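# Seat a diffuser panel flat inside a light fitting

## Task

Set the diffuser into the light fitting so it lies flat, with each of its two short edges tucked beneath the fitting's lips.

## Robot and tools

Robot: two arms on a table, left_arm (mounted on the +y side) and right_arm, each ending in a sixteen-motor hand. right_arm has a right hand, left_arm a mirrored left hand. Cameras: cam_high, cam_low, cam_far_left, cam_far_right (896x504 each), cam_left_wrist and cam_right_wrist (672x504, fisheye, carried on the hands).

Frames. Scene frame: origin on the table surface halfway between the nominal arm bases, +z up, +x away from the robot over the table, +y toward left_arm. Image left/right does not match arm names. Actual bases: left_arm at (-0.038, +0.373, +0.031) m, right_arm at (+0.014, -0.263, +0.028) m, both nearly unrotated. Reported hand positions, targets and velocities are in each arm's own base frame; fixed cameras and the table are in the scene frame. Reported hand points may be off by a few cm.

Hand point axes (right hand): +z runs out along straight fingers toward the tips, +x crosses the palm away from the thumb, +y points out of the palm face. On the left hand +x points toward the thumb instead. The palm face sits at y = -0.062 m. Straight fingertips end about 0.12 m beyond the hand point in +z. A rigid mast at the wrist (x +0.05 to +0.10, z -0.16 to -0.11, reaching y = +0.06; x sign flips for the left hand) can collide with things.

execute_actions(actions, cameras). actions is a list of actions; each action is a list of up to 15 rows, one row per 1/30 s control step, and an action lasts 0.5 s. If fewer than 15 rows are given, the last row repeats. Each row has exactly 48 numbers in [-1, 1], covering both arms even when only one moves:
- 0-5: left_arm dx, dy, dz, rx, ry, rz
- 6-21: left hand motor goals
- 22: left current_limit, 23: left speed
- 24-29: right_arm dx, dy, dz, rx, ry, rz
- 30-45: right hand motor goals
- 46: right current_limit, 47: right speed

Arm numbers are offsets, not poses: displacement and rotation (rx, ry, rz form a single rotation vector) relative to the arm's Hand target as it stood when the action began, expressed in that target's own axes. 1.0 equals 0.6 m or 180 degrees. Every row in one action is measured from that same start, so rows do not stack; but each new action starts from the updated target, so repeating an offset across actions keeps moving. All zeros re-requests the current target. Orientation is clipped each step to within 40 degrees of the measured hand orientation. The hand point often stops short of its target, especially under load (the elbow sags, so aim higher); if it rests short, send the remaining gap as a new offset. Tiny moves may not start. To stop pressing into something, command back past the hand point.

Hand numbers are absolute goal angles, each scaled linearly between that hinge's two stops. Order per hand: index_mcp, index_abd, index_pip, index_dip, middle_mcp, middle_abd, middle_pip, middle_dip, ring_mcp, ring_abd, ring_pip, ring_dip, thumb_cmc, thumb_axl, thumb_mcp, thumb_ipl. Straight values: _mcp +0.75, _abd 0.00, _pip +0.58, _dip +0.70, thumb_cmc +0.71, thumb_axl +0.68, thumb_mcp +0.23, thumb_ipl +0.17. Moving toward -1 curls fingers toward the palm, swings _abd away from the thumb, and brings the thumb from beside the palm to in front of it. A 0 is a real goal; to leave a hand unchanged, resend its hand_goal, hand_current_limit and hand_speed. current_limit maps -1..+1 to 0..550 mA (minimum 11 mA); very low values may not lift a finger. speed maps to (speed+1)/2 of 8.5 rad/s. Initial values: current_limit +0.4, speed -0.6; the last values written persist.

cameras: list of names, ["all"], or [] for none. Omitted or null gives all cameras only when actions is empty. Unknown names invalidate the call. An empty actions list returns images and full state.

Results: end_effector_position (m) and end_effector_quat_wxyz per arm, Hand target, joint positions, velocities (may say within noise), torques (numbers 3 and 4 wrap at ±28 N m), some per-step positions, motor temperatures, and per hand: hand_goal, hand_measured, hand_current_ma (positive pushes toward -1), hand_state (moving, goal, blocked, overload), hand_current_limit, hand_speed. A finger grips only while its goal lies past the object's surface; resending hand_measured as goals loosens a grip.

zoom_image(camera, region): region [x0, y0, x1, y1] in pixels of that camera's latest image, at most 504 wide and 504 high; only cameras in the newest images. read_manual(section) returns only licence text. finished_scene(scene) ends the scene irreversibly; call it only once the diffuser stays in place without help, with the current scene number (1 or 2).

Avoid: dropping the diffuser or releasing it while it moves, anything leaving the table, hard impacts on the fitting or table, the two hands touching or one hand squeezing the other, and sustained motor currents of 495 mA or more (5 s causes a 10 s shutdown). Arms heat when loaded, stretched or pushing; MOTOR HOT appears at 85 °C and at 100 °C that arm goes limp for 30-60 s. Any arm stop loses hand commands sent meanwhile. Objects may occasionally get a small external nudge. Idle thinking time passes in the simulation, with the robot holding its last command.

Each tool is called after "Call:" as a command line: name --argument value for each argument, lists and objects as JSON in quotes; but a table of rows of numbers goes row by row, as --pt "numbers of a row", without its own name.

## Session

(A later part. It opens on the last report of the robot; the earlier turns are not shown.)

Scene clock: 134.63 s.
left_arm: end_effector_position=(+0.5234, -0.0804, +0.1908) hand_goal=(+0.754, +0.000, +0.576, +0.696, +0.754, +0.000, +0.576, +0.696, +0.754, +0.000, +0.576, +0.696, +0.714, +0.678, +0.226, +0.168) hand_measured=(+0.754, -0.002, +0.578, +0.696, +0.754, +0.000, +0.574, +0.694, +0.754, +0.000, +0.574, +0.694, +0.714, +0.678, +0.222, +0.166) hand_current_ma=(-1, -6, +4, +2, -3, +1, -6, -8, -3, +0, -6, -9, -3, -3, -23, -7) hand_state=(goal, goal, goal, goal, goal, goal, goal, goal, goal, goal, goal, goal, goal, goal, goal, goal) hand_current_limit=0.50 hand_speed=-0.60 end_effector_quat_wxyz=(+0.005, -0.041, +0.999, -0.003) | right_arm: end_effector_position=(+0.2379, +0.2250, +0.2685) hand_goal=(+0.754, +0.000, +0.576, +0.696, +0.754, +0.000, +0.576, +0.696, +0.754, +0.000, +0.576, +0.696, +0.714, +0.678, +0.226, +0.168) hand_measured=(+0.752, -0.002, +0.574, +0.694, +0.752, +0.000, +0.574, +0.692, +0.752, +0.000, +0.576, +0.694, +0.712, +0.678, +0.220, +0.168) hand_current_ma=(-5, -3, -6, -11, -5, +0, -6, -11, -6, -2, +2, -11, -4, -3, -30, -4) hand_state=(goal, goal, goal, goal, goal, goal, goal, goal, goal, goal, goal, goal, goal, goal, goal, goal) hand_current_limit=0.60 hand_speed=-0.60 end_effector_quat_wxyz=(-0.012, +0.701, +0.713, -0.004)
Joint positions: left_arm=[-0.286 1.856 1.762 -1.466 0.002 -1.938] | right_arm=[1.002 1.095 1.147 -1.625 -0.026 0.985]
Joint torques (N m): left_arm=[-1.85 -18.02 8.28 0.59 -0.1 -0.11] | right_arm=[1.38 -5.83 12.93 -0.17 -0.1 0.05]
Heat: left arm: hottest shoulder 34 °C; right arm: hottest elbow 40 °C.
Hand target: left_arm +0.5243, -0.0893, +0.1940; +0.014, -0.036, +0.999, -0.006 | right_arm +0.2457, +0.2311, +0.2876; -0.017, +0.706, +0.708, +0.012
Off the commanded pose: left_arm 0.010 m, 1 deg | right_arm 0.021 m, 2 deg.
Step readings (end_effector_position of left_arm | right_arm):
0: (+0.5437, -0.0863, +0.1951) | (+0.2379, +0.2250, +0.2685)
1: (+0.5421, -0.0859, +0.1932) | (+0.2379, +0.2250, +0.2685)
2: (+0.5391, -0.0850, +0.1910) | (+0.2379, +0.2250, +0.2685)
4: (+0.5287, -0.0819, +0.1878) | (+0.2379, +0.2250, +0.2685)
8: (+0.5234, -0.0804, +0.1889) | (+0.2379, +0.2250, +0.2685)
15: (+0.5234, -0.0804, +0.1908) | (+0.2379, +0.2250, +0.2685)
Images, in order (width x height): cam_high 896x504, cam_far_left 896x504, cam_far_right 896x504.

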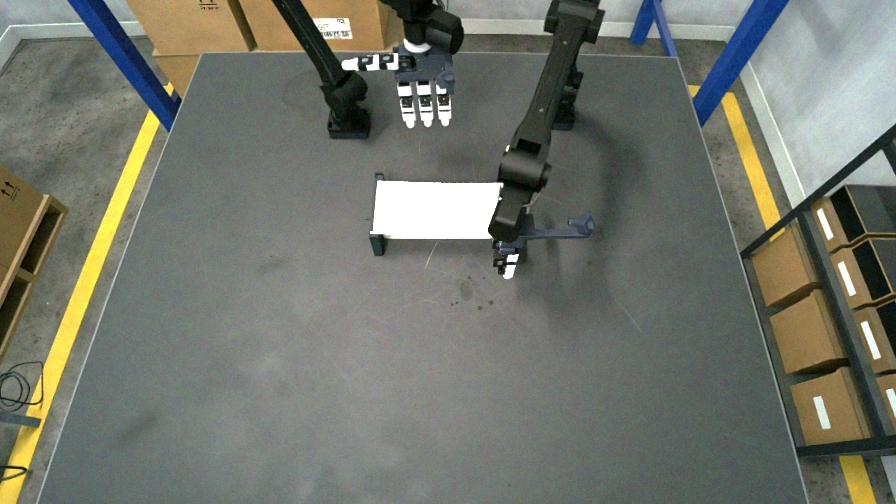

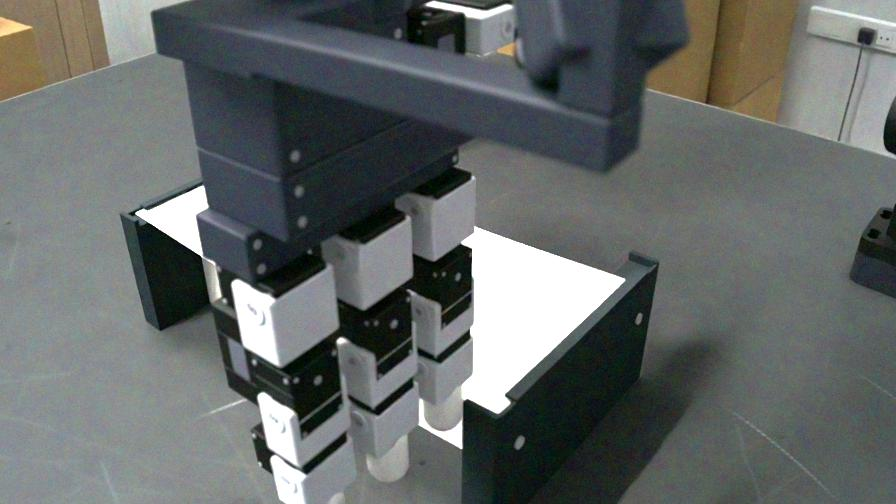

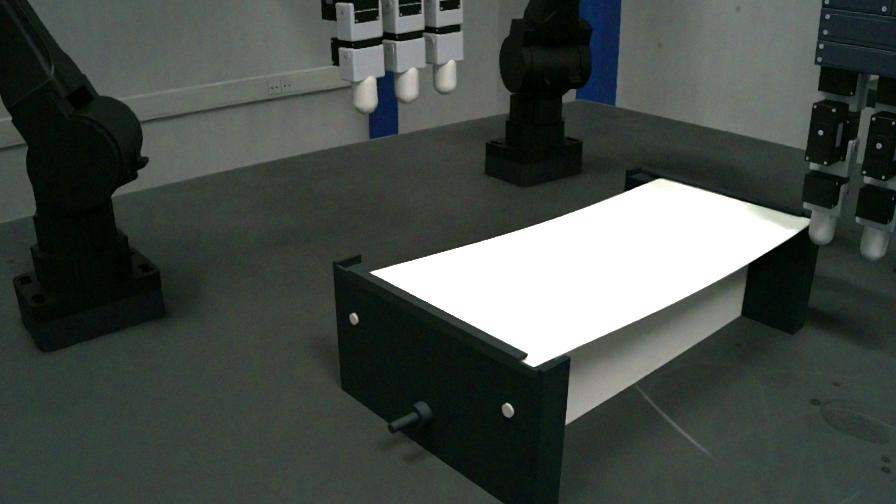

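Call:
execute_actions --actions '[[[-0.01,-0.04,0,0,0,0,0.754,0,0.576,0.696,0.754,0,0.576,0.696,0.754,0,0.576,0.696,0.714,0.678,0.226,0.168,0.5,-0.6,0,0,0,0,0,0,0.754,0,0.576,0.696,0.754,0,0.576,0.696,0.754,0,0.576,0.696,0.714,0.678,0.226,0.168,0.6,-0.6]]]' --cameras '["cam_far_left","cam_far_right"]'

Call:
zoom_image --camera "cam_far_left" --region '[340, 250, 560, 450]'

Call:
zoom_image --camera "cam_far_right" --region '[620, 140, 896, 280]'

Scene clock: 135.67 s.
left_arm: end_effector_position=(+0.5214, -0.1060, +0.1884) hand_goal=(+0.754, +0.000, +0.576, +0.696, +0.754, +0.000, +0.576, +0.696, +0.754, +0.000, +0.576, +0.696, +0.714, +0.678, +0.226, +0.168) hand_measured=(+0.754, -0.002, +0.578, +0.696, +0.752, +0.000, +0.574, +0.694, +0.752, +0.000, +0.574, +0.694, +0.714, +0.678, +0.222, +0.166) hand_current_ma=(-2, -6, +4, +2, -4, +1, -6, -8, -4, +0, -6, -9, -3, -3, -23, -7) hand_state=(goal, goal, goal, goal, goal, goal, goal, goal, goal, goal, goal, goal, goal, goal, goal, goal) hand_current_limit=0.50 hand_speed=-0.60 end_effector_quat_wxyz=(+0.005, -0.033, +0.999, -0.003) | right_arm: end_effector_position=(+0.2379, +0.2250, +0.2685) hand_goal=(+0.754, +0.000, +0.576, +0.696, +0.754, +0.000, +0.576, +0.696, +0.754, +0.000, +0.576, +0.696, +0.714, +0.678, +0.226, +0.168) hand_measured=(+0.752, -0.002, +0.574, +0.694, +0.752, +0.000, +0.574, +0.692, +0.752, +0.000, +0.576, +0.694, +0.712, +0.678, +0.220, +0.168) hand_current_ma=(-5, -3, -6, -11, -5, +0, -6, -11, -6, -2, +2, -11, -4, -3, -30, -4) hand_state=(goal, goal, goal, goal, goal, goal, goal, goal, goal, goal, goal, goal, goal, goal, goal, goal) hand_current_limit=0.60 hand_speed=-0.60 end_effector_quat_wxyz=(-0.012, +0.701, +0.713, -0.004)
Joint positions: left_arm=[-0.331 1.87 1.776 -1.466 0.001 -1.968] | right_arm=[1.002 1.095 1.147 -1.625 -0.026 0.985]
Joint torques (N m): left_arm=[-1.03 -16.38 11.84 -0.13 -0.09 -0.16] | right_arm=[1.49 -5.71 12.94 -0.17 -0.1 0.05]
Heat: left arm: hottest shoulder 34 °C; right arm: hottest elbow 40 °C.
Hand target: left_arm +0.5320, -0.1128, +0.1945; +0.014, -0.036, +0.999, -0.006 | right_arm +0.2457, +0.2311, +0.2876; -0.017, +0.706, +0.708, +0.012
Off the commanded pose: left_arm 0.014 m, 1 deg | right_arm 0.021 m, 2 deg.
Step readings (end_effector_position of left_arm | right_arm):
0: (+0.5234, -0.0804, +0.1908) | (+0.2379, +0.2250, +0.2685)
1: (+0.5231, -0.0823, +0.1907) | (+0.2379, +0.2250, +0.2685)
2: (+0.5232, -0.0838, +0.1910) | (+0.2379, +0.2250, +0.2685)
4: (+0.5238, -0.0891, +0.1909) | (+0.2379, +0.2250, +0.2685)
8: (+0.5227, -0.1003, +0.1897) | (+0.2379, +0.2250, +0.2685)
15: (+0.5215, -0.1060, +0.1884) | (+0.2379, +0.2250, +0.2685)
Images, in order (width x height): cam_far_left 896x504, cam_far_right 896x504.

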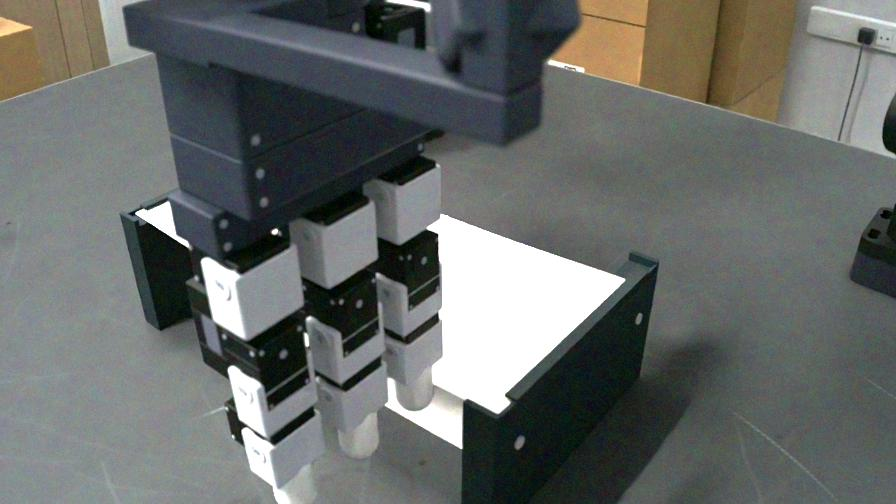

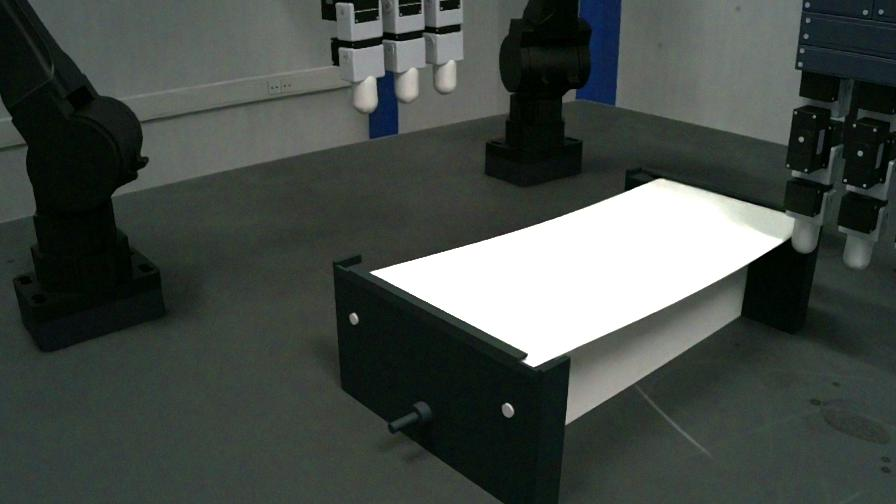

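Scaled by 2.291 from the camera's 896x504 image, which has a finer 1280x720 frame.

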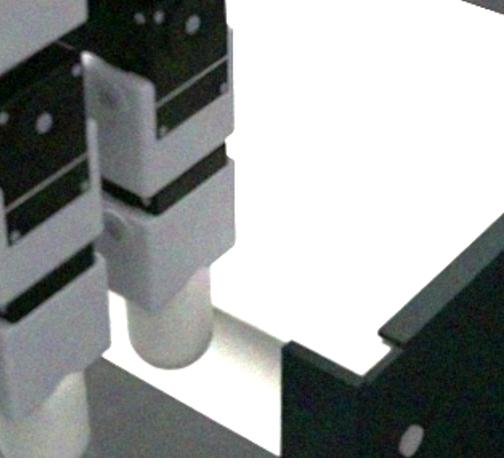

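Scaled by 1.826 from the camera's 896x504 image, which has a finer 1280x720 frame.

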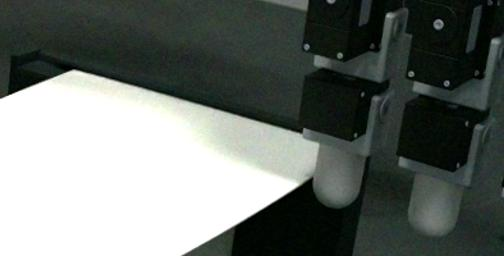

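Call:
execute_actions --actions '[[[0.04,0,-0.01,0,0,0,0.754,0,0.576,0.696,0.754,0,0.576,0.696,0.754,0,0.576,0.696,0.714,0.678,0.226,0.168,0.5,-0.6,0,0,0,0,0,0,0.754,0,0.576,0.696,0.754,0,0.576,0.696,0.754,0,0.576,0.696,0.714,0.678,0.226,0.168,0.6,-0.6]]]' --cameras '["cam_far_left","cam_far_right"]'

Call:
zoom_image --camera "cam_far_left" --region '[340, 250, 560, 450]'

Call:
zoom_image --camera "cam_far_right" --region '[620, 140, 896, 280]'

Scene clock: 136.63 s.
left_arm: end_effector_position=(+0.5115, -0.1068, +0.2000) hand_goal=(+0.754, +0.000, +0.576, +0.696, +0.754, +0.000, +0.576, +0.696, +0.754, +0.000, +0.576, +0.696, +0.714, +0.678, +0.226, +0.168) hand_measured=(+0.756, -0.004, +0.578, +0.696, +0.754, +0.000, +0.574, +0.694, +0.752, +0.000, +0.574, +0.694, +0.714, +0.678, +0.222, +0.166) hand_current_ma=(+4, -10, +8, +3, -4, +0, -6, -8, -4, +0, -6, -9, -3, -3, -23, -7) hand_state=(goal, goal, goal, goal, goal, goal, goal, goal, goal, goal, goal, goal, goal, goal, goal, goal) hand_current_limit=0.50 hand_speed=-0.60 end_effector_quat_wxyz=(+0.015, -0.038, +0.999, -0.006) | right_arm: end_effector_position=(+0.2379, +0.2250, +0.2685) hand_goal=(+0.754, +0.000, +0.576, +0.696, +0.754, +0.000, +0.576, +0.696, +0.754, +0.000, +0.576, +0.696, +0.714, +0.678, +0.226, +0.168) hand_measured=(+0.752, -0.002, +0.574, +0.694, +0.752, +0.000, +0.574, +0.692, +0.752, +0.000, +0.576, +0.694, +0.712, +0.678, +0.220, +0.168) hand_current_ma=(-5, -3, -6, -11, -5, +0, -6, -11, -6, -2, +2, -11, -4, -3, -30, -4) hand_state=(goal, goal, goal, goal, goal, goal, goal, goal, goal, goal, goal, goal, goal, goal, goal, goal) hand_current_limit=0.60 hand_speed=-0.60 end_effector_quat_wxyz=(-0.012, +0.701, +0.713, -0.004)
Joint positions: left_arm=[-0.337 1.83 1.751 -1.461 0 -1.984] | right_arm=[1.002 1.095 1.147 -1.625 -0.026 0.985]
Joint torques (N m): left_arm=[-1.85 -17.38 7.94 0.25 -0.09 -0.17] | right_arm=[1.44 -5.71 12.92 -0.16 -0.09 0.05]
Heat: left arm: hottest shoulder 34 °C; right arm: hottest elbow 40 °C.
Hand target: left_arm +0.5079, -0.1146, +0.1998; +0.014, -0.036, +0.999, -0.006 | right_arm +0.2457, +0.2311, +0.2876; -0.017, +0.706, +0.708, +0.012
Off the commanded pose: left_arm 0.009 m, 0 deg | right_arm 0.021 m, 2 deg.
Step readings (end_effector_position of left_arm | right_arm):
0: (+0.5214, -0.1060, +0.1884) | (+0.2379, +0.2250, +0.2685)
1: (+0.5204, -0.1060, +0.1883) | (+0.2379, +0.2250, +0.2685)
2: (+0.5183, -0.1054, +0.1882) | (+0.2379, +0.2250, +0.2685)
4: (+0.5143, -0.1050, +0.1893) | (+0.2379, +0.2250, +0.2685)
8: (+0.5125, -0.1055, +0.1959) | (+0.2379, +0.2250, +0.2685)
15: (+0.5115, -0.1068, +0.2000) | (+0.2379, +0.2250, +0.2685)
Images, in order (width x height): cam_far_left 896x504, cam_far_right 896x504.

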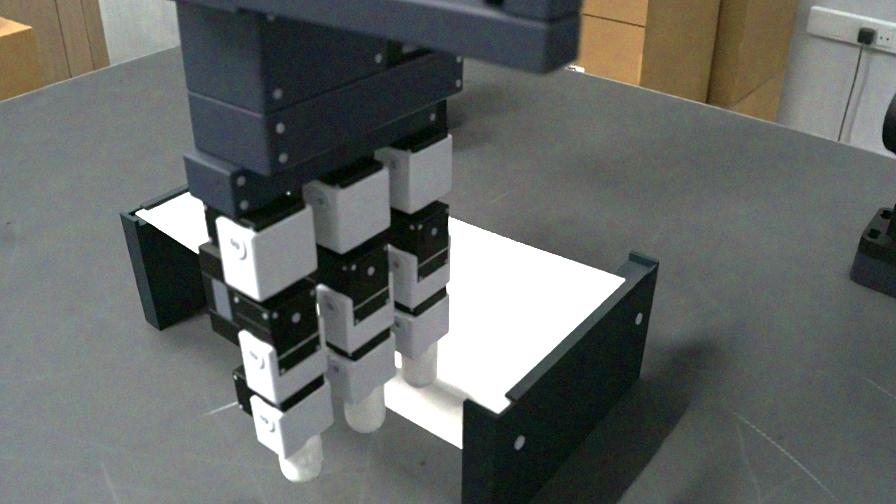

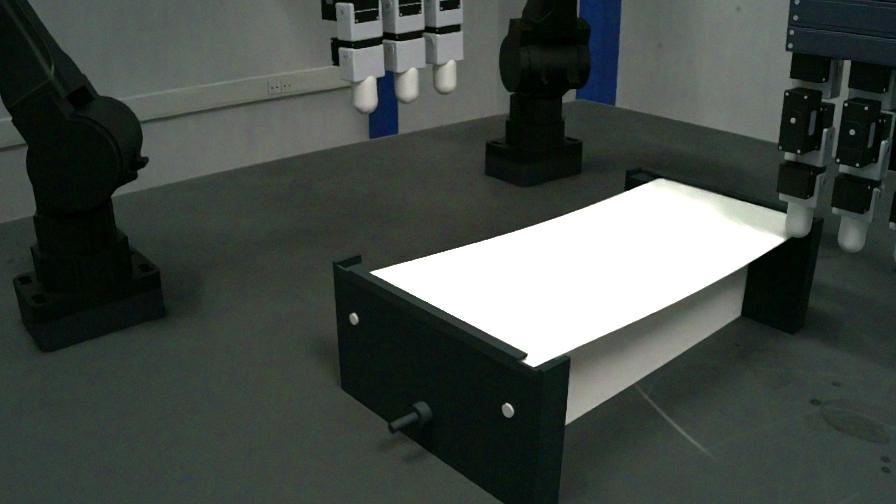

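Scaled by 2.291 from the camera's 896x504 image, which has a finer 1280x720 frame.

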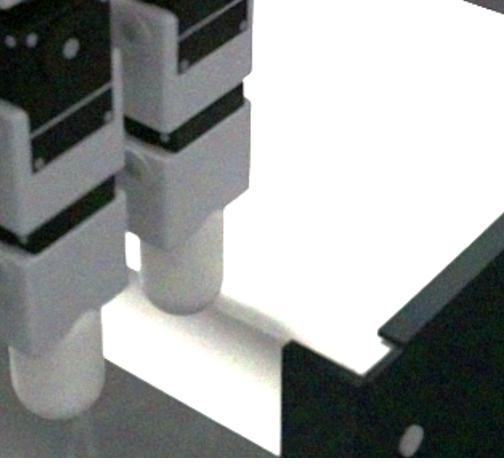

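Scaled by 1.826 from the camera's 896x504 image, which has a finer 1280x720 frame.

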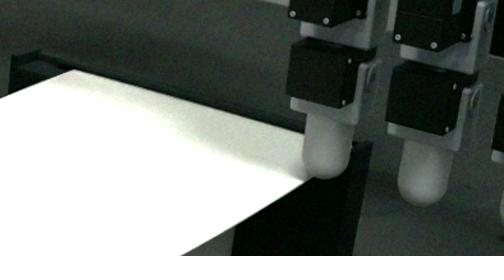

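Call:
execute_actions --actions '[[[-0.02,0,0.0,0,0,0,0.754,0,0.576,0.696,0.754,0,0.576,0.696,0.754,0,0.576,0.696,0.714,0.678,0.226,0.168,0.5,-0.6,0,0,0,0,0,0,0.754,0,0.576,0.696,0.754,0,0.576,0.696,0.754,0,0.576,0.696,0.714,0.678,0.226,0.168,0.6,-0.6]],[[0,0,0.025,0,0,0,0.754,0,0.576,0.696,0.754,0,0.576,0.696,0.754,0,0.576,0.696,0.714,0.678,0.226,0.168,0.5,-0.6,0,0,0,0,0,0,0.754,0,0.576,0.696,0.754,0,0.576,0.696,0.754,0,0.576,0.696,0.714,0.678,0.226,0.168,0.6,-0.6]],[[0.03,0,0.0,0,0,0,0.754,0,0.576,0.696,0.754,0,0.576,0.696,0.754,0,0.576,0.696,0.714,0.678,0.226,0.168,0.5,-0.6,0,0,0,0,0,0,0.754,0,0.576,0.696,0.754,0,0.576,0.696,0.754,0,0.576,0.696,0.714,0.678,0.226,0.168,0.6,-0.6]]]' --cameras '["cam_far_left","cam_far_right"]'

Call:
zoom_image --camera "cam_far_left" --region '[340, 250, 560, 450]'

Call:
zoom_image --camera "cam_far_right" --region '[620, 140, 896, 280]'

Scene clock: 138.73 s.
left_arm: end_effector_position=(+0.5090, -0.1066, +0.1871) hand_goal=(+0.754, +0.000, +0.576, +0.696, +0.754, +0.000, +0.576, +0.696, +0.754, +0.000, +0.576, +0.696, +0.714, +0.678, +0.226, +0.168) hand_measured=(+0.760, -0.032, +0.580, +0.696, +0.754, +0.000, +0.574, +0.694, +0.754, +0.000, +0.574, +0.694, +0.714, +0.678, +0.222, +0.166) hand_current_ma=(+22, -121, +12, +3, -3, +0, -6, -8, -3, +0, -6, -9, -3, -3, -24, -7) hand_state=(goal, blocked, goal, goal, goal, goal, goal, goal, goal, goal, goal, goal, goal, goal, goal, goal) hand_current_limit=0.50 hand_speed=-0.60 end_effector_quat_wxyz=(+0.019, -0.040, +0.999, -0.007) | right_arm: end_effector_position=(+0.2379, +0.2250, +0.2685) hand_goal=(+0.754, +0.000, +0.576, +0.696, +0.754, +0.000, +0.576, +0.696, +0.754, +0.000, +0.576, +0.696, +0.714, +0.678, +0.226, +0.168) hand_measured=(+0.752, -0.002, +0.574, +0.694, +0.752, +0.000, +0.574, +0.692, +0.752, +0.000, +0.576, +0.694, +0.712, +0.678, +0.220, +0.168) hand_current_ma=(-5, -3, -6, -11, -5, +0, -6, -11, -6, -2, +2, -11, -4, -3, -30, -4) hand_state=(goal, goal, goal, goal, goal, goal, goal, goal, goal, goal, goal, goal, goal, goal, goal, goal) hand_current_limit=0.60 hand_speed=-0.60 end_effector_quat_wxyz=(-0.012, +0.701, +0.713, -0.004)
Joint positions: left_arm=[-0.338 1.82 1.705 -1.414 -0.001 -1.989] | right_arm=[1.002 1.095 1.147 -1.625 -0.026 0.985]
Joint torques (N m): left_arm=[-2.14 -17.26 7.38 0.17 -0.06 -0.16] | right_arm=[1.49 -5.66 12.93 -0.14 -0.08 0.06]
Heat: left arm: hottest shoulder 34 °C; right arm: hottest elbow 40 °C.
Hand target: left_arm +0.5024, -0.1152, +0.1846; +0.014, -0.036, +0.999, -0.006 | right_arm +0.2457, +0.2311, +0.2876; -0.017, +0.706, +0.708, +0.012
Off the commanded pose: left_arm 0.011 m, 1 deg | right_arm 0.021 m, 2 deg.
Step readings (end_effector_position of left_arm | right_arm):
0: (+0.5115, -0.1068, +0.2000) | (+0.2379, +0.2250, +0.2685)
1: (+0.5114, -0.1067, +0.1999) | (+0.2379, +0.2250, +0.2685)
2: (+0.5113, -0.1067, +0.1997) | (+0.2379, +0.2250, +0.2685)
4: (+0.5112, -0.1067, +0.1990) | (+0.2379, +0.2250, +0.2685)
8: (+0.5114, -0.1067, +0.1966) | (+0.2379, +0.2250, +0.2685)
15: (+0.5114, -0.1068, +0.1964) | (+0.2379, +0.2250, +0.2685)
16: (+0.5118, -0.1069, +0.1963) | (+0.2379, +0.2250, +0.2685)
17: (+0.5127, -0.1072, +0.1961) | (+0.2379, +0.2250, +0.2685)
19: (+0.5143, -0.1078, +0.1954) | (+0.2379, +0.2250, +0.2685)
23: (+0.5153, -0.1081, +0.1935) | (+0.2379, +0.2250, +0.2685)
30: (+0.5154, -0.1081, +0.1926) | (+0.2379, +0.2250, +0.2685)
31: (+0.5143, -0.1078, +0.1908) | (+0.2379, +0.2250, +0.2685)
32: (+0.5127, -0.1075, +0.1892) | (+0.2379, +0.2250, +0.2685)
34: (+0.5098, -0.1068, +0.1867) | (+0.2379, +0.2250, +0.2685)
38: (+0.5091, -0.1066, +0.1875) | (+0.2379, +0.2250, +0.2685)
45: (+0.5090, -0.1066, +0.1871) | (+0.2379, +0.2250, +0.2685)
Images, in order (width x height): cam_far_left 896x504, cam_far_right 896x504.

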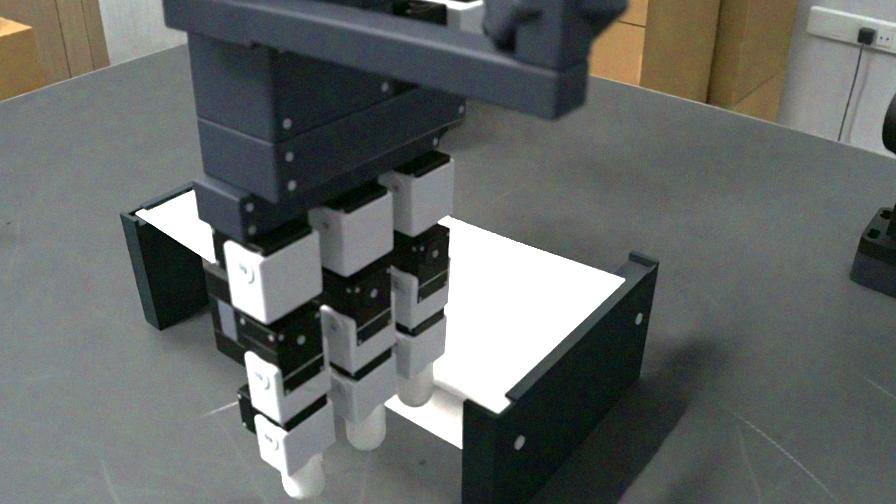

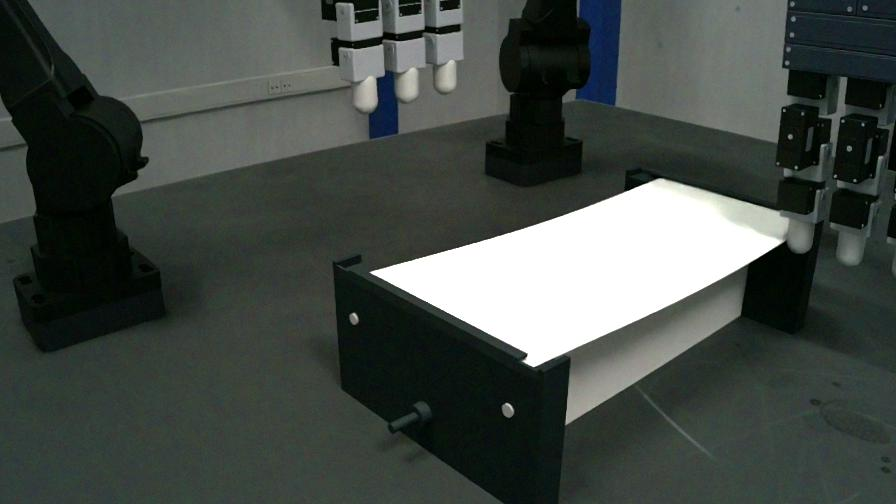

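Scaled by 2.291 from the camera's 896x504 image, which has a finer 1280x720 frame.

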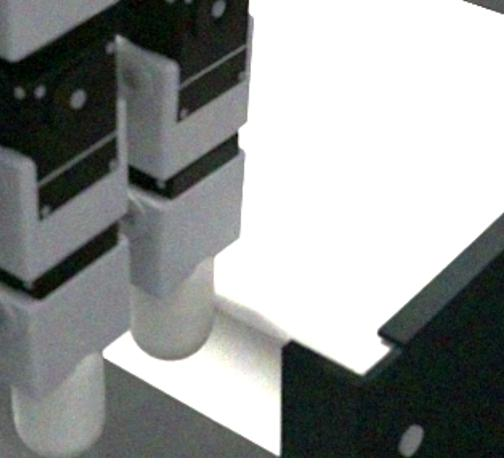

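Scaled by 1.826 from the camera's 896x504 image, which has a finer 1280x720 frame.

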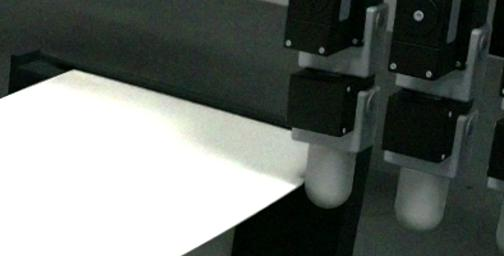

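Call:
execute_actions --actions '[[[0.018,0,0.0,0,0,0,0.754,0,0.576,0.696,0.754,0,0.576,0.696,0.754,0,0.576,0.696,0.714,0.678,0.226,0.168,0.7,-0.6,0,0,0,0,0,0,0.754,0,0.576,0.696,0.754,0,0.576,0.696,0.754,0,0.576,0.696,0.714,0.678,0.226,0.168,0.6,-0.6]]]' --cameras '["cam_far_left","cam_far_right","cam_high"]'

Call:
zoom_image --camera "cam_far_left" --region '[340, 250, 560, 450]'

Call:
zoom_image --camera "cam_high" --region '[360, 165, 530, 260]'

Call:
zoom_image --camera "cam_far_left" --region '[560, 220, 700, 320]'

Scene clock: 139.87 s.
left_arm: end_effector_position=(+0.5031, -0.1058, +0.1885) hand_goal=(+0.754, +0.000, +0.576, +0.696, +0.754, +0.000, +0.576, +0.696, +0.754, +0.000, +0.576, +0.696, +0.714, +0.678, +0.226, +0.168) hand_measured=(+0.762, -0.058, +0.580, +0.698, +0.754, +0.000, +0.574, +0.694, +0.754, +0.000, +0.574, +0.694, +0.714, +0.678, +0.222, +0.166) hand_current_ma=(+34, -224, +18, +4, -3, +0, -6, -8, -3, +0, -6, -9, -3, -3, -24, -7) hand_state=(goal, blocked, goal, goal, goal, goal, goal, goal, goal, goal, goal, goal, goal, goal, goal, goal) hand_current_limit=0.70 hand_speed=-0.60 end_effector_quat_wxyz=(+0.029, -0.042, +0.999, -0.008) | right_arm: end_effector_position=(+0.2379, +0.2250, +0.2685) hand_goal=(+0.754, +0.000, +0.576, +0.696, +0.754, +0.000, +0.576, +0.696, +0.754, +0.000, +0.576, +0.696, +0.714, +0.678, +0.226, +0.168) hand_measured=(+0.752, -0.002, +0.574, +0.694, +0.752, +0.000, +0.574, +0.692, +0.752, +0.000, +0.576, +0.694, +0.712, +0.678, +0.220, +0.168) hand_current_ma=(-5, -3, -6, -11, -5, +0, -6, -11, -6, -2, +2, -11, -4, -3, -30, -4) hand_state=(goal, goal, goal, goal, goal, goal, goal, goal, goal, goal, goal, goal, goal, goal, goal, goal) hand_current_limit=0.60 hand_speed=-0.60 end_effector_quat_wxyz=(-0.012, +0.701, +0.713, -0.004)
Joint positions: left_arm=[-0.341 1.793 1.671 -1.39 -0.006 -1.996] | right_arm=[1.002 1.095 1.147 -1.625 -0.026 0.985]
Joint torques (N m): left_arm=[-2.43 -16.73 7.17 -0.32 0.12 -0.17] | right_arm=[1.44 -5.66 12.93 -0.18 -0.09 0.06]
Heat: left arm: hottest shoulder 34 °C; right arm: hottest elbow 40 °C.
Hand target: left_arm +0.4917, -0.1159, +0.1844; +0.014, -0.036, +0.999, -0.006 | right_arm +0.2457, +0.2311, +0.2876; -0.017, +0.706, +0.708, +0.012
Off the commanded pose: left_arm 0.016 m, 2 deg | right_arm 0.021 m, 2 deg.
Step readings (end_effector_position of left_arm | right_arm):
0: (+0.5090, -0.1066, +0.1871) | (+0.2379, +0.2250, +0.2685)
1: (+0.5080, -0.1065, +0.1864) | (+0.2379, +0.2250, +0.2685)
2: (+0.5069, -0.1061, +0.1855) | (+0.2379, +0.2250, +0.2685)
4: (+0.5044, -0.1057, +0.1864) | (+0.2379, +0.2250, +0.2685)
8: (+0.5033, -0.1059, +0.1895) | (+0.2379, +0.2250, +0.2685)
15: (+0.5031, -0.1058, +0.1885) | (+0.2379, +0.2250, +0.2685)
Images, in order (width x height): cam_high 896x504, cam_far_left 896x504, cam_far_right 896x504.

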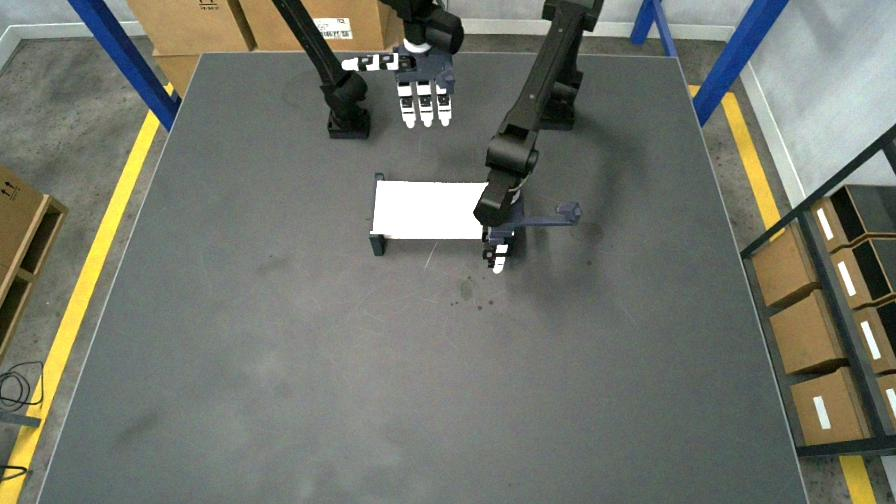

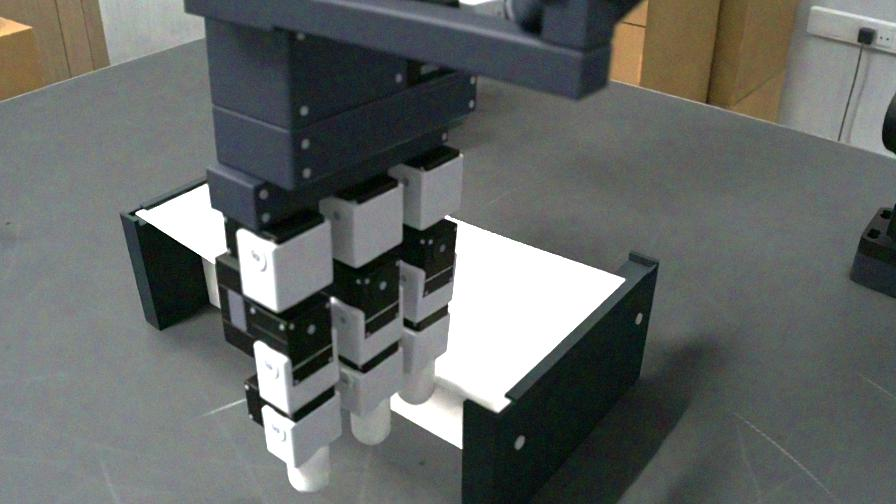

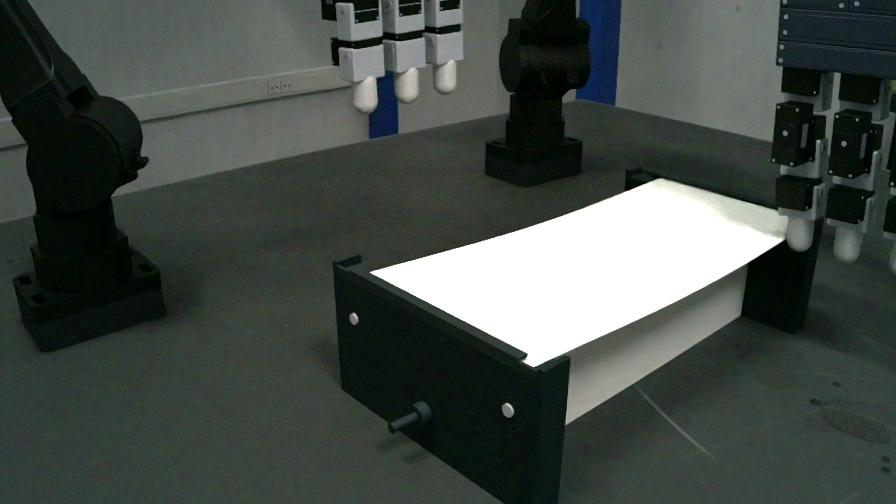

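Scaled by 2.291 from the camera's 896x504 image, which has a finer 1280x720 frame.

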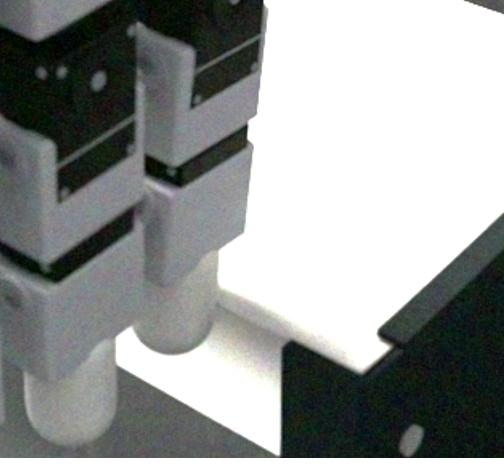

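Scaled by 2.965 from the camera's 896x504 image, which has a finer 1280x720 frame.

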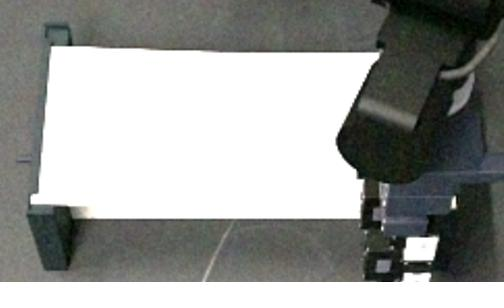

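Scaled by 3.600 from the camera's 896x504 image, which has a finer 1280x720 frame.

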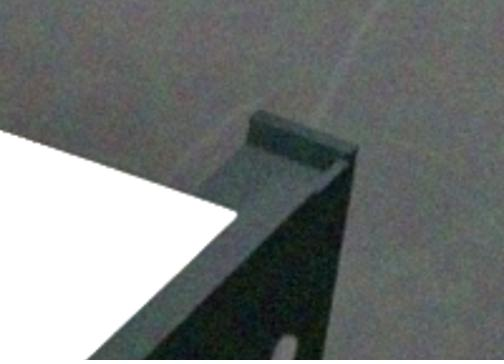

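Call:
execute_actions --actions '[[[0.025,0,0.0,0,0,0,0.754,0,0.576,0.696,0.754,0,0.576,0.696,0.754,0,0.576,0.696,0.714,0.678,0.226,0.168,0.75,-0.6,0,0,0,0,0,0,0.754,0,0.576,0.696,0.754,0,0.576,0.696,0.754,0,0.576,0.696,0.714,0.678,0.226,0.168,0.6,-0.6]]]' --cameras '["cam_far_left","cam_far_right"]'

Call:
zoom_image --camera "cam_far_left" --region '[340, 250, 560, 450]'

Call:
zoom_image --camera "cam_far_left" --region '[560, 220, 700, 320]'

Scene clock: 141.13 s.
left_arm: end_effector_position=(+0.4901, -0.1060, +0.1886) hand_goal=(+0.754, +0.000, +0.576, +0.696, +0.754, +0.000, +0.576, +0.696, +0.754, +0.000, +0.576, +0.696, +0.714, +0.678, +0.226, +0.168) hand_measured=(+0.754, -0.082, +0.578, +0.698, +0.754, +0.000, +0.574, +0.694, +0.754, +0.000, +0.574, +0.694, +0.714, +0.678, +0.222, +0.166) hand_current_ma=(+1, -325, +7, +6, -3, +0, -6, -8, -3, +0, -6, -9, -3, -3, -24, -7) hand_state=(goal, blocked, goal, goal, goal, goal, goal, goal, goal, goal, goal, goal, goal, goal, goal, goal) hand_current_limit=0.75 hand_speed=-0.60 end_effector_quat_wxyz=(+0.032, -0.042, +0.999, -0.008) | right_arm: end_effector_position=(+0.2379, +0.2250, +0.2685) hand_goal=(+0.754, +0.000, +0.576, +0.696, +0.754, +0.000, +0.576, +0.696, +0.754, +0.000, +0.576, +0.696, +0.714, +0.678, +0.226, +0.168) hand_measured=(+0.752, -0.002, +0.574, +0.694, +0.752, +0.000, +0.574, +0.692, +0.752, +0.000, +0.576, +0.694, +0.712, +0.678, +0.220, +0.168) hand_current_ma=(-5, -3, -6, -11, -5, +0, -6, -11, -6, -2, +2, -11, -4, -3, -30, -4) hand_state=(goal, goal, goal, goal, goal, goal, goal, goal, goal, goal, goal, goal, goal, goal, goal, goal) hand_current_limit=0.60 hand_speed=-0.60 end_effector_quat_wxyz=(-0.012, +0.701, +0.713, -0.004)
Joint positions: left_arm=[-0.351 1.756 1.621 -1.371 -0.01 -2.005] | right_arm=[1.002 1.095 1.147 -1.625 -0.026 0.985]
Joint torques (N m): left_arm=[-2.55 -16.21 7.12 -0.5 0.26 -0.19] | right_arm=[1.44 -5.66 12.93 -0.16 -0.09 0.06]
Heat: left arm: hottest shoulder 34 °C; right arm: hottest elbow 40 °C.
Hand target: left_arm +0.4766, -0.1169, +0.1839; +0.014, -0.036, +0.999, -0.006 | right_arm +0.2457, +0.2311, +0.2876; -0.017, +0.706, +0.708, +0.012
Off the commanded pose: left_arm 0.018 m, 2 deg | right_arm 0.021 m, 2 deg.
Step readings (end_effector_position of left_arm | right_arm):
0: (+0.5031, -0.1058, +0.1885) | (+0.2379, +0.2250, +0.2685)
1: (+0.5019, -0.1058, +0.1873) | (+0.2379, +0.2250, +0.2685)
2: (+0.5002, -0.1053, +0.1859) | (+0.2379, +0.2250, +0.2685)
4: (+0.4955, -0.1048, +0.1858) | (+0.2379, +0.2250, +0.2685)
8: (+0.4910, -0.1058, +0.1895) | (+0.2379, +0.2250, +0.2685)
15: (+0.4901, -0.1060, +0.1886) | (+0.2379, +0.2250, +0.2685)
Images, in order (width x height): cam_far_left 896x504, cam_far_right 896x504.

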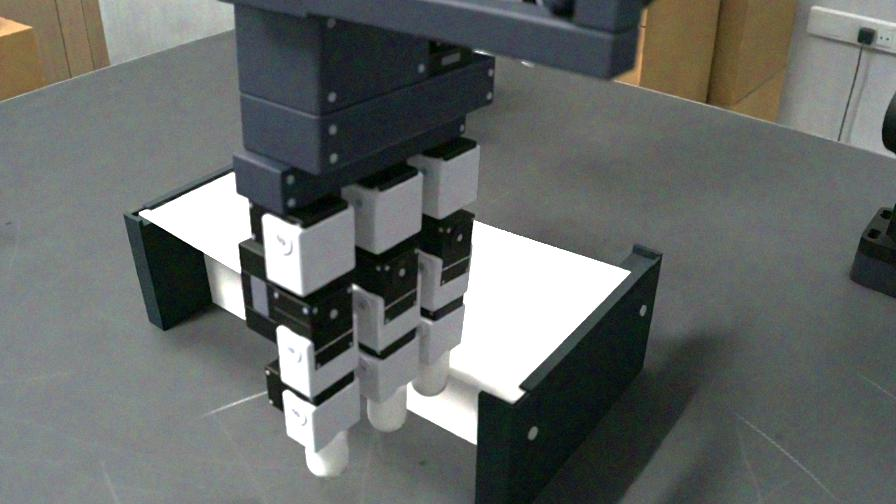

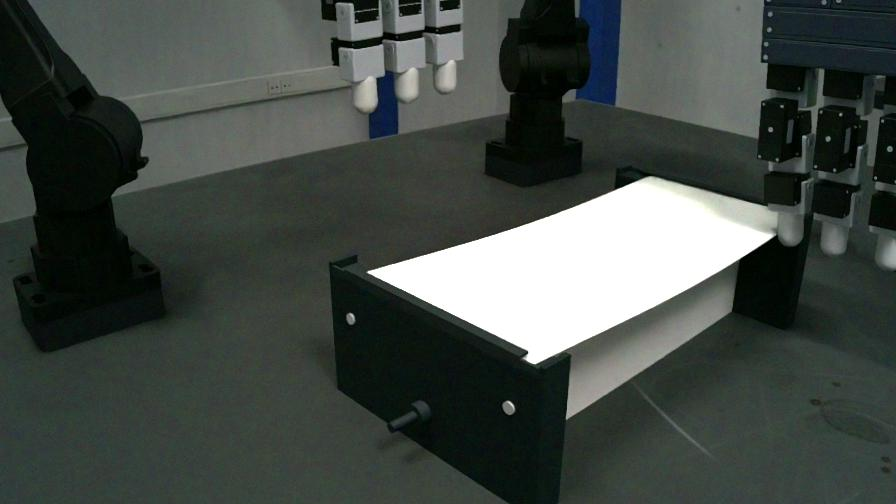

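Scaled by 2.291 from the camera's 896x504 image, which has a finer 1280x720 frame.

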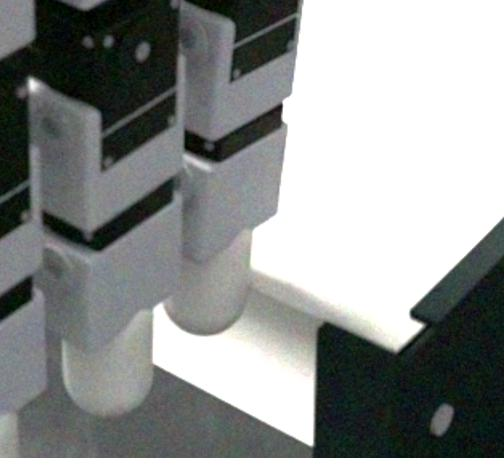

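Scaled by 3.600 from the camera's 896x504 image, which has a finer 1280x720 frame.

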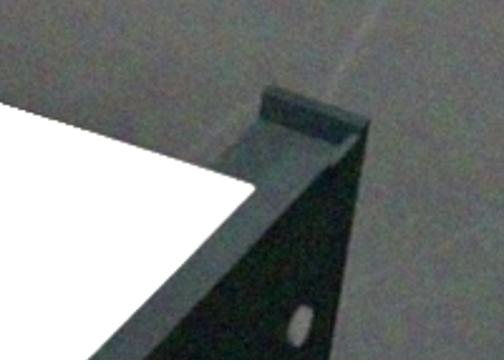

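Call:
execute_actions --actions '[[[-0.07,0,0.0,0,0,0,0.754,0,0.576,0.696,0.754,0,0.576,0.696,0.754,0,0.576,0.696,0.714,0.678,0.226,0.168,0.5,-0.6,0,0,0,0,0,0,0.754,0,0.576,0.696,0.754,0,0.576,0.696,0.754,0,0.576,0.696,0.714,0.678,0.226,0.168,0.6,-0.6]],[[-0.02,0,-0.14,0,0,0,0.754,0,0.576,0.696,0.754,0,0.576,0.696,0.754,0,0.576,0.696,0.714,0.678,0.226,0.168,0.5,-0.6,0,0,0,0,0,0,0.754,0,0.576,0.696,0.754,0,0.576,0.696,0.754,0,0.576,0.696,0.714,0.678,0.226,0.168,0.6,-0.6]],[[0.24,0.08,0,0,0,0,0.754,0,0.576,0.696,0.754,0,0.576,0.696,0.754,0,0.576,0.696,0.714,0.678,0.226,0.168,0.5,-0.6,0,0,0,0,0,0,0.754,0,0.576,0.696,0.754,0,0.576,0.696,0.754,0,0.576,0.696,0.714,0.678,0.226,0.168,0.6,-0.6]]]' --cameras '["all"]'

Call:
zoom_image --camera "cam_high" --region '[360, 165, 530, 260]'

Call:
zoom_image --camera "cam_far_right" --region '[330, 150, 830, 400]'

Scene clock: 143.77 s.
left_arm: end_effector_position=(+0.3751, -0.0661, +0.2602) hand_goal=(+0.754, +0.000, +0.576, +0.696, +0.754, +0.000, +0.576, +0.696, +0.754, +0.000, +0.576, +0.696, +0.714, +0.678, +0.226, +0.168) hand_measured=(+0.752, +0.000, +0.578, +0.698, +0.752, +0.000, +0.576, +0.694, +0.752, +0.000, +0.576, +0.694, +0.714, +0.678, +0.220, +0.166) hand_current_ma=(-7, -1, +5, +9, -7, -1, -2, -8, -8, -1, -2, -9, +3, -3, -25, -5) hand_state=(goal, goal, goal, goal, goal, goal, goal, goal, goal, goal, goal, goal, goal, goal, goal, goal) hand_current_limit=0.50 hand_speed=-0.60 end_effector_quat_wxyz=(+0.002, -0.039, +0.999, -0.002) | right_arm: end_effector_position=(+0.2379, +0.2250, +0.2685) hand_goal=(+0.754, +0.000, +0.576, +0.696, +0.754, +0.000, +0.576, +0.696, +0.754, +0.000, +0.576, +0.696, +0.714, +0.678, +0.226, +0.168) hand_measured=(+0.752, -0.002, +0.574, +0.694, +0.752, +0.000, +0.574, +0.692, +0.752, +0.000, +0.576, +0.694, +0.712, +0.678, +0.220, +0.168) hand_current_ma=(-5, -3, -6, -11, -5, +0, -6, -11, -6, -2, +2, -11, -4, -3, -30, -4) hand_state=(goal, goal, goal, goal, goal, goal, goal, goal, goal, goal, goal, goal, goal, goal, goal, goal) hand_current_limit=0.60 hand_speed=-0.60 end_effector_quat_wxyz=(-0.012, +0.701, +0.713, -0.004)
Joint positions: left_arm=[-0.352 1.46 1.444 -1.549 0.002 -2] | right_arm=[1.002 1.095 1.147 -1.625 -0.026 0.985]
Joint torques (N m): left_arm=[-1.9 -11.22 9.65 0.55 -0.16 -0.16] | right_arm=[1.38 -5.6 12.92 -0.17 -0.09 0.05]
Heat: left arm: hottest shoulder 34 °C; right arm: hottest elbow 41 °C.
Hand target: left_arm +0.3810, -0.0748, +0.2648; +0.014, -0.036, +0.999, -0.006 | right_arm +0.2457, +0.2311, +0.2876; -0.017, +0.706, +0.708, +0.012
Off the commanded pose: left_arm 0.012 m, 1 deg | right_arm 0.021 m, 2 deg.
Step readings (end_effector_position of left_arm | right_arm):
0: (+0.4901, -0.1060, +0.1886) | (+0.2379, +0.2250, +0.2685)
1: (+0.4921, -0.1067, +0.1894) | (+0.2379, +0.2250, +0.2685)
2: (+0.4954, -0.1079, +0.1909) | (+0.2379, +0.2250, +0.2685)
4: (+0.5050, -0.1126, +0.1909) | (+0.2379, +0.2250, +0.2685)
8: (+0.5101, -0.1146, +0.1806) | (+0.2379, +0.2250, +0.2685)
15: (+0.5089, -0.1142, +0.1747) | (+0.2379, +0.2250, +0.2685)
16: (+0.5084, -0.1139, +0.1814) | (+0.2379, +0.2250, +0.2685)
17: (+0.5075, -0.1132, +0.1893) | (+0.2379, +0.2250, +0.2685)
19: (+0.5119, -0.1145, +0.2143) | (+0.2379, +0.2250, +0.2685)
23: (+0.5200, -0.1175, +0.2584) | (+0.2379, +0.2250, +0.2685)
30: (+0.5196, -0.1175, +0.2739) | (+0.2379, +0.2250, +0.2685)
31: (+0.5122, -0.1153, +0.2645) | (+0.2379, +0.2250, +0.2685)
32: (+0.4989, -0.1107, +0.2546) | (+0.2379, +0.2250, +0.2685)
34: (+0.4347, -0.0876, +0.2330) | (+0.2379, +0.2250, +0.2685)
38: (+0.3732, -0.0653, +0.2436) | (+0.2379, +0.2250, +0.2685)
45: (+0.3693, -0.0640, +0.2742) | (+0.2379, +0.2250, +0.2685)

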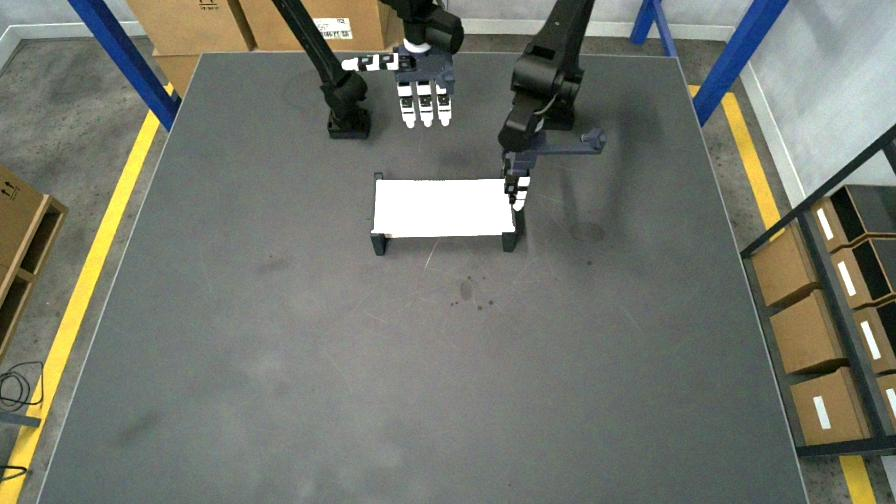

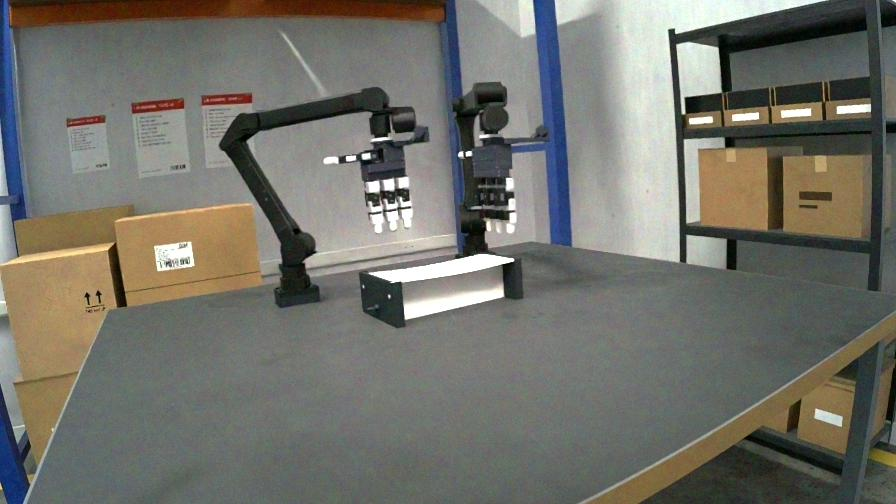

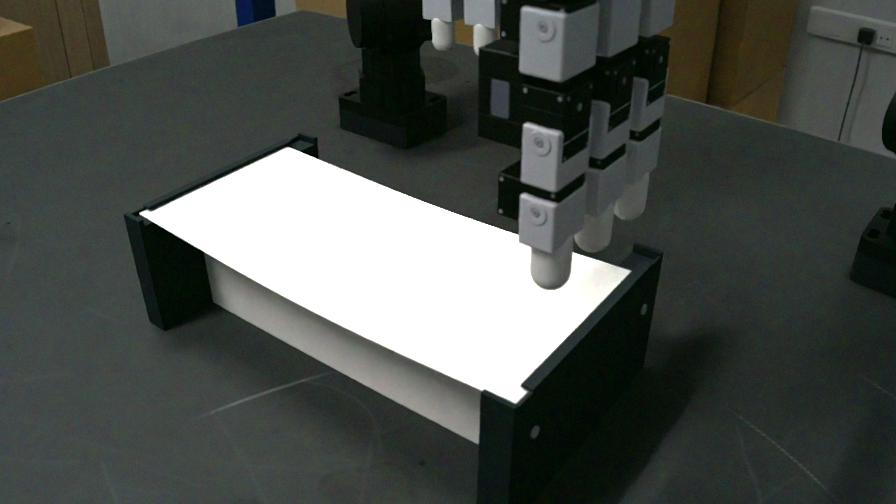

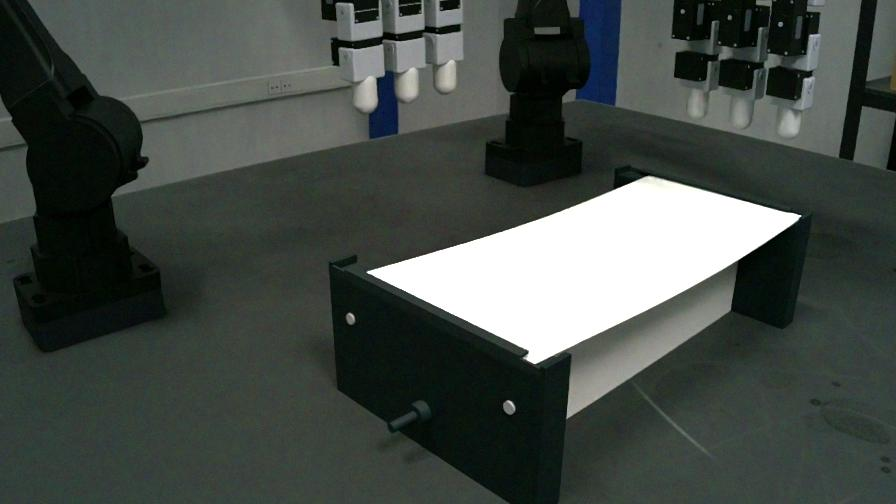

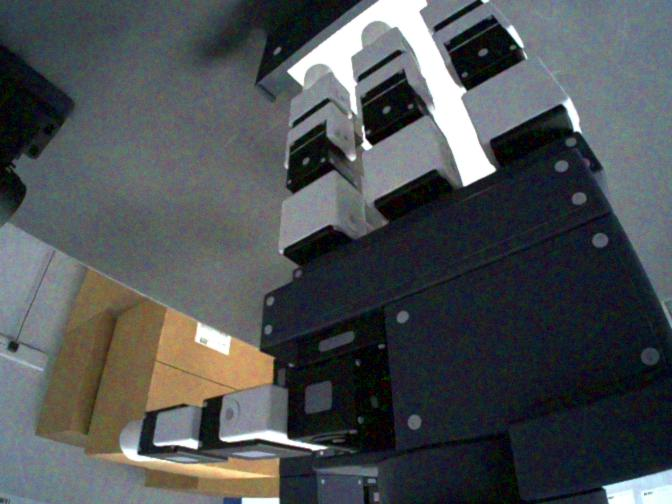

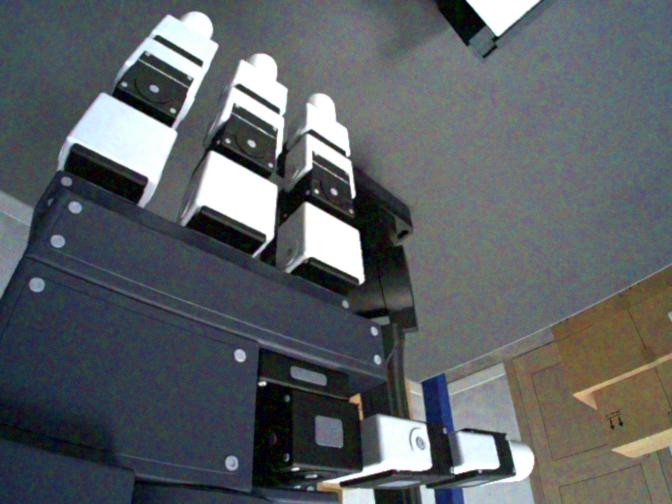

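Scaled by 2.965 from the camera's 896x504 image, which has a finer 1280x720 frame.

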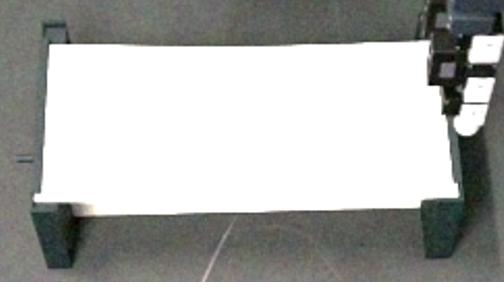

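Scaled by 1.008 from the camera's 896x504 image, which has a finer 1280x720 frame.

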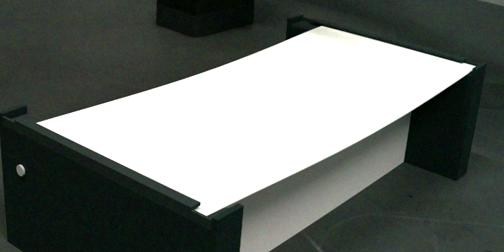

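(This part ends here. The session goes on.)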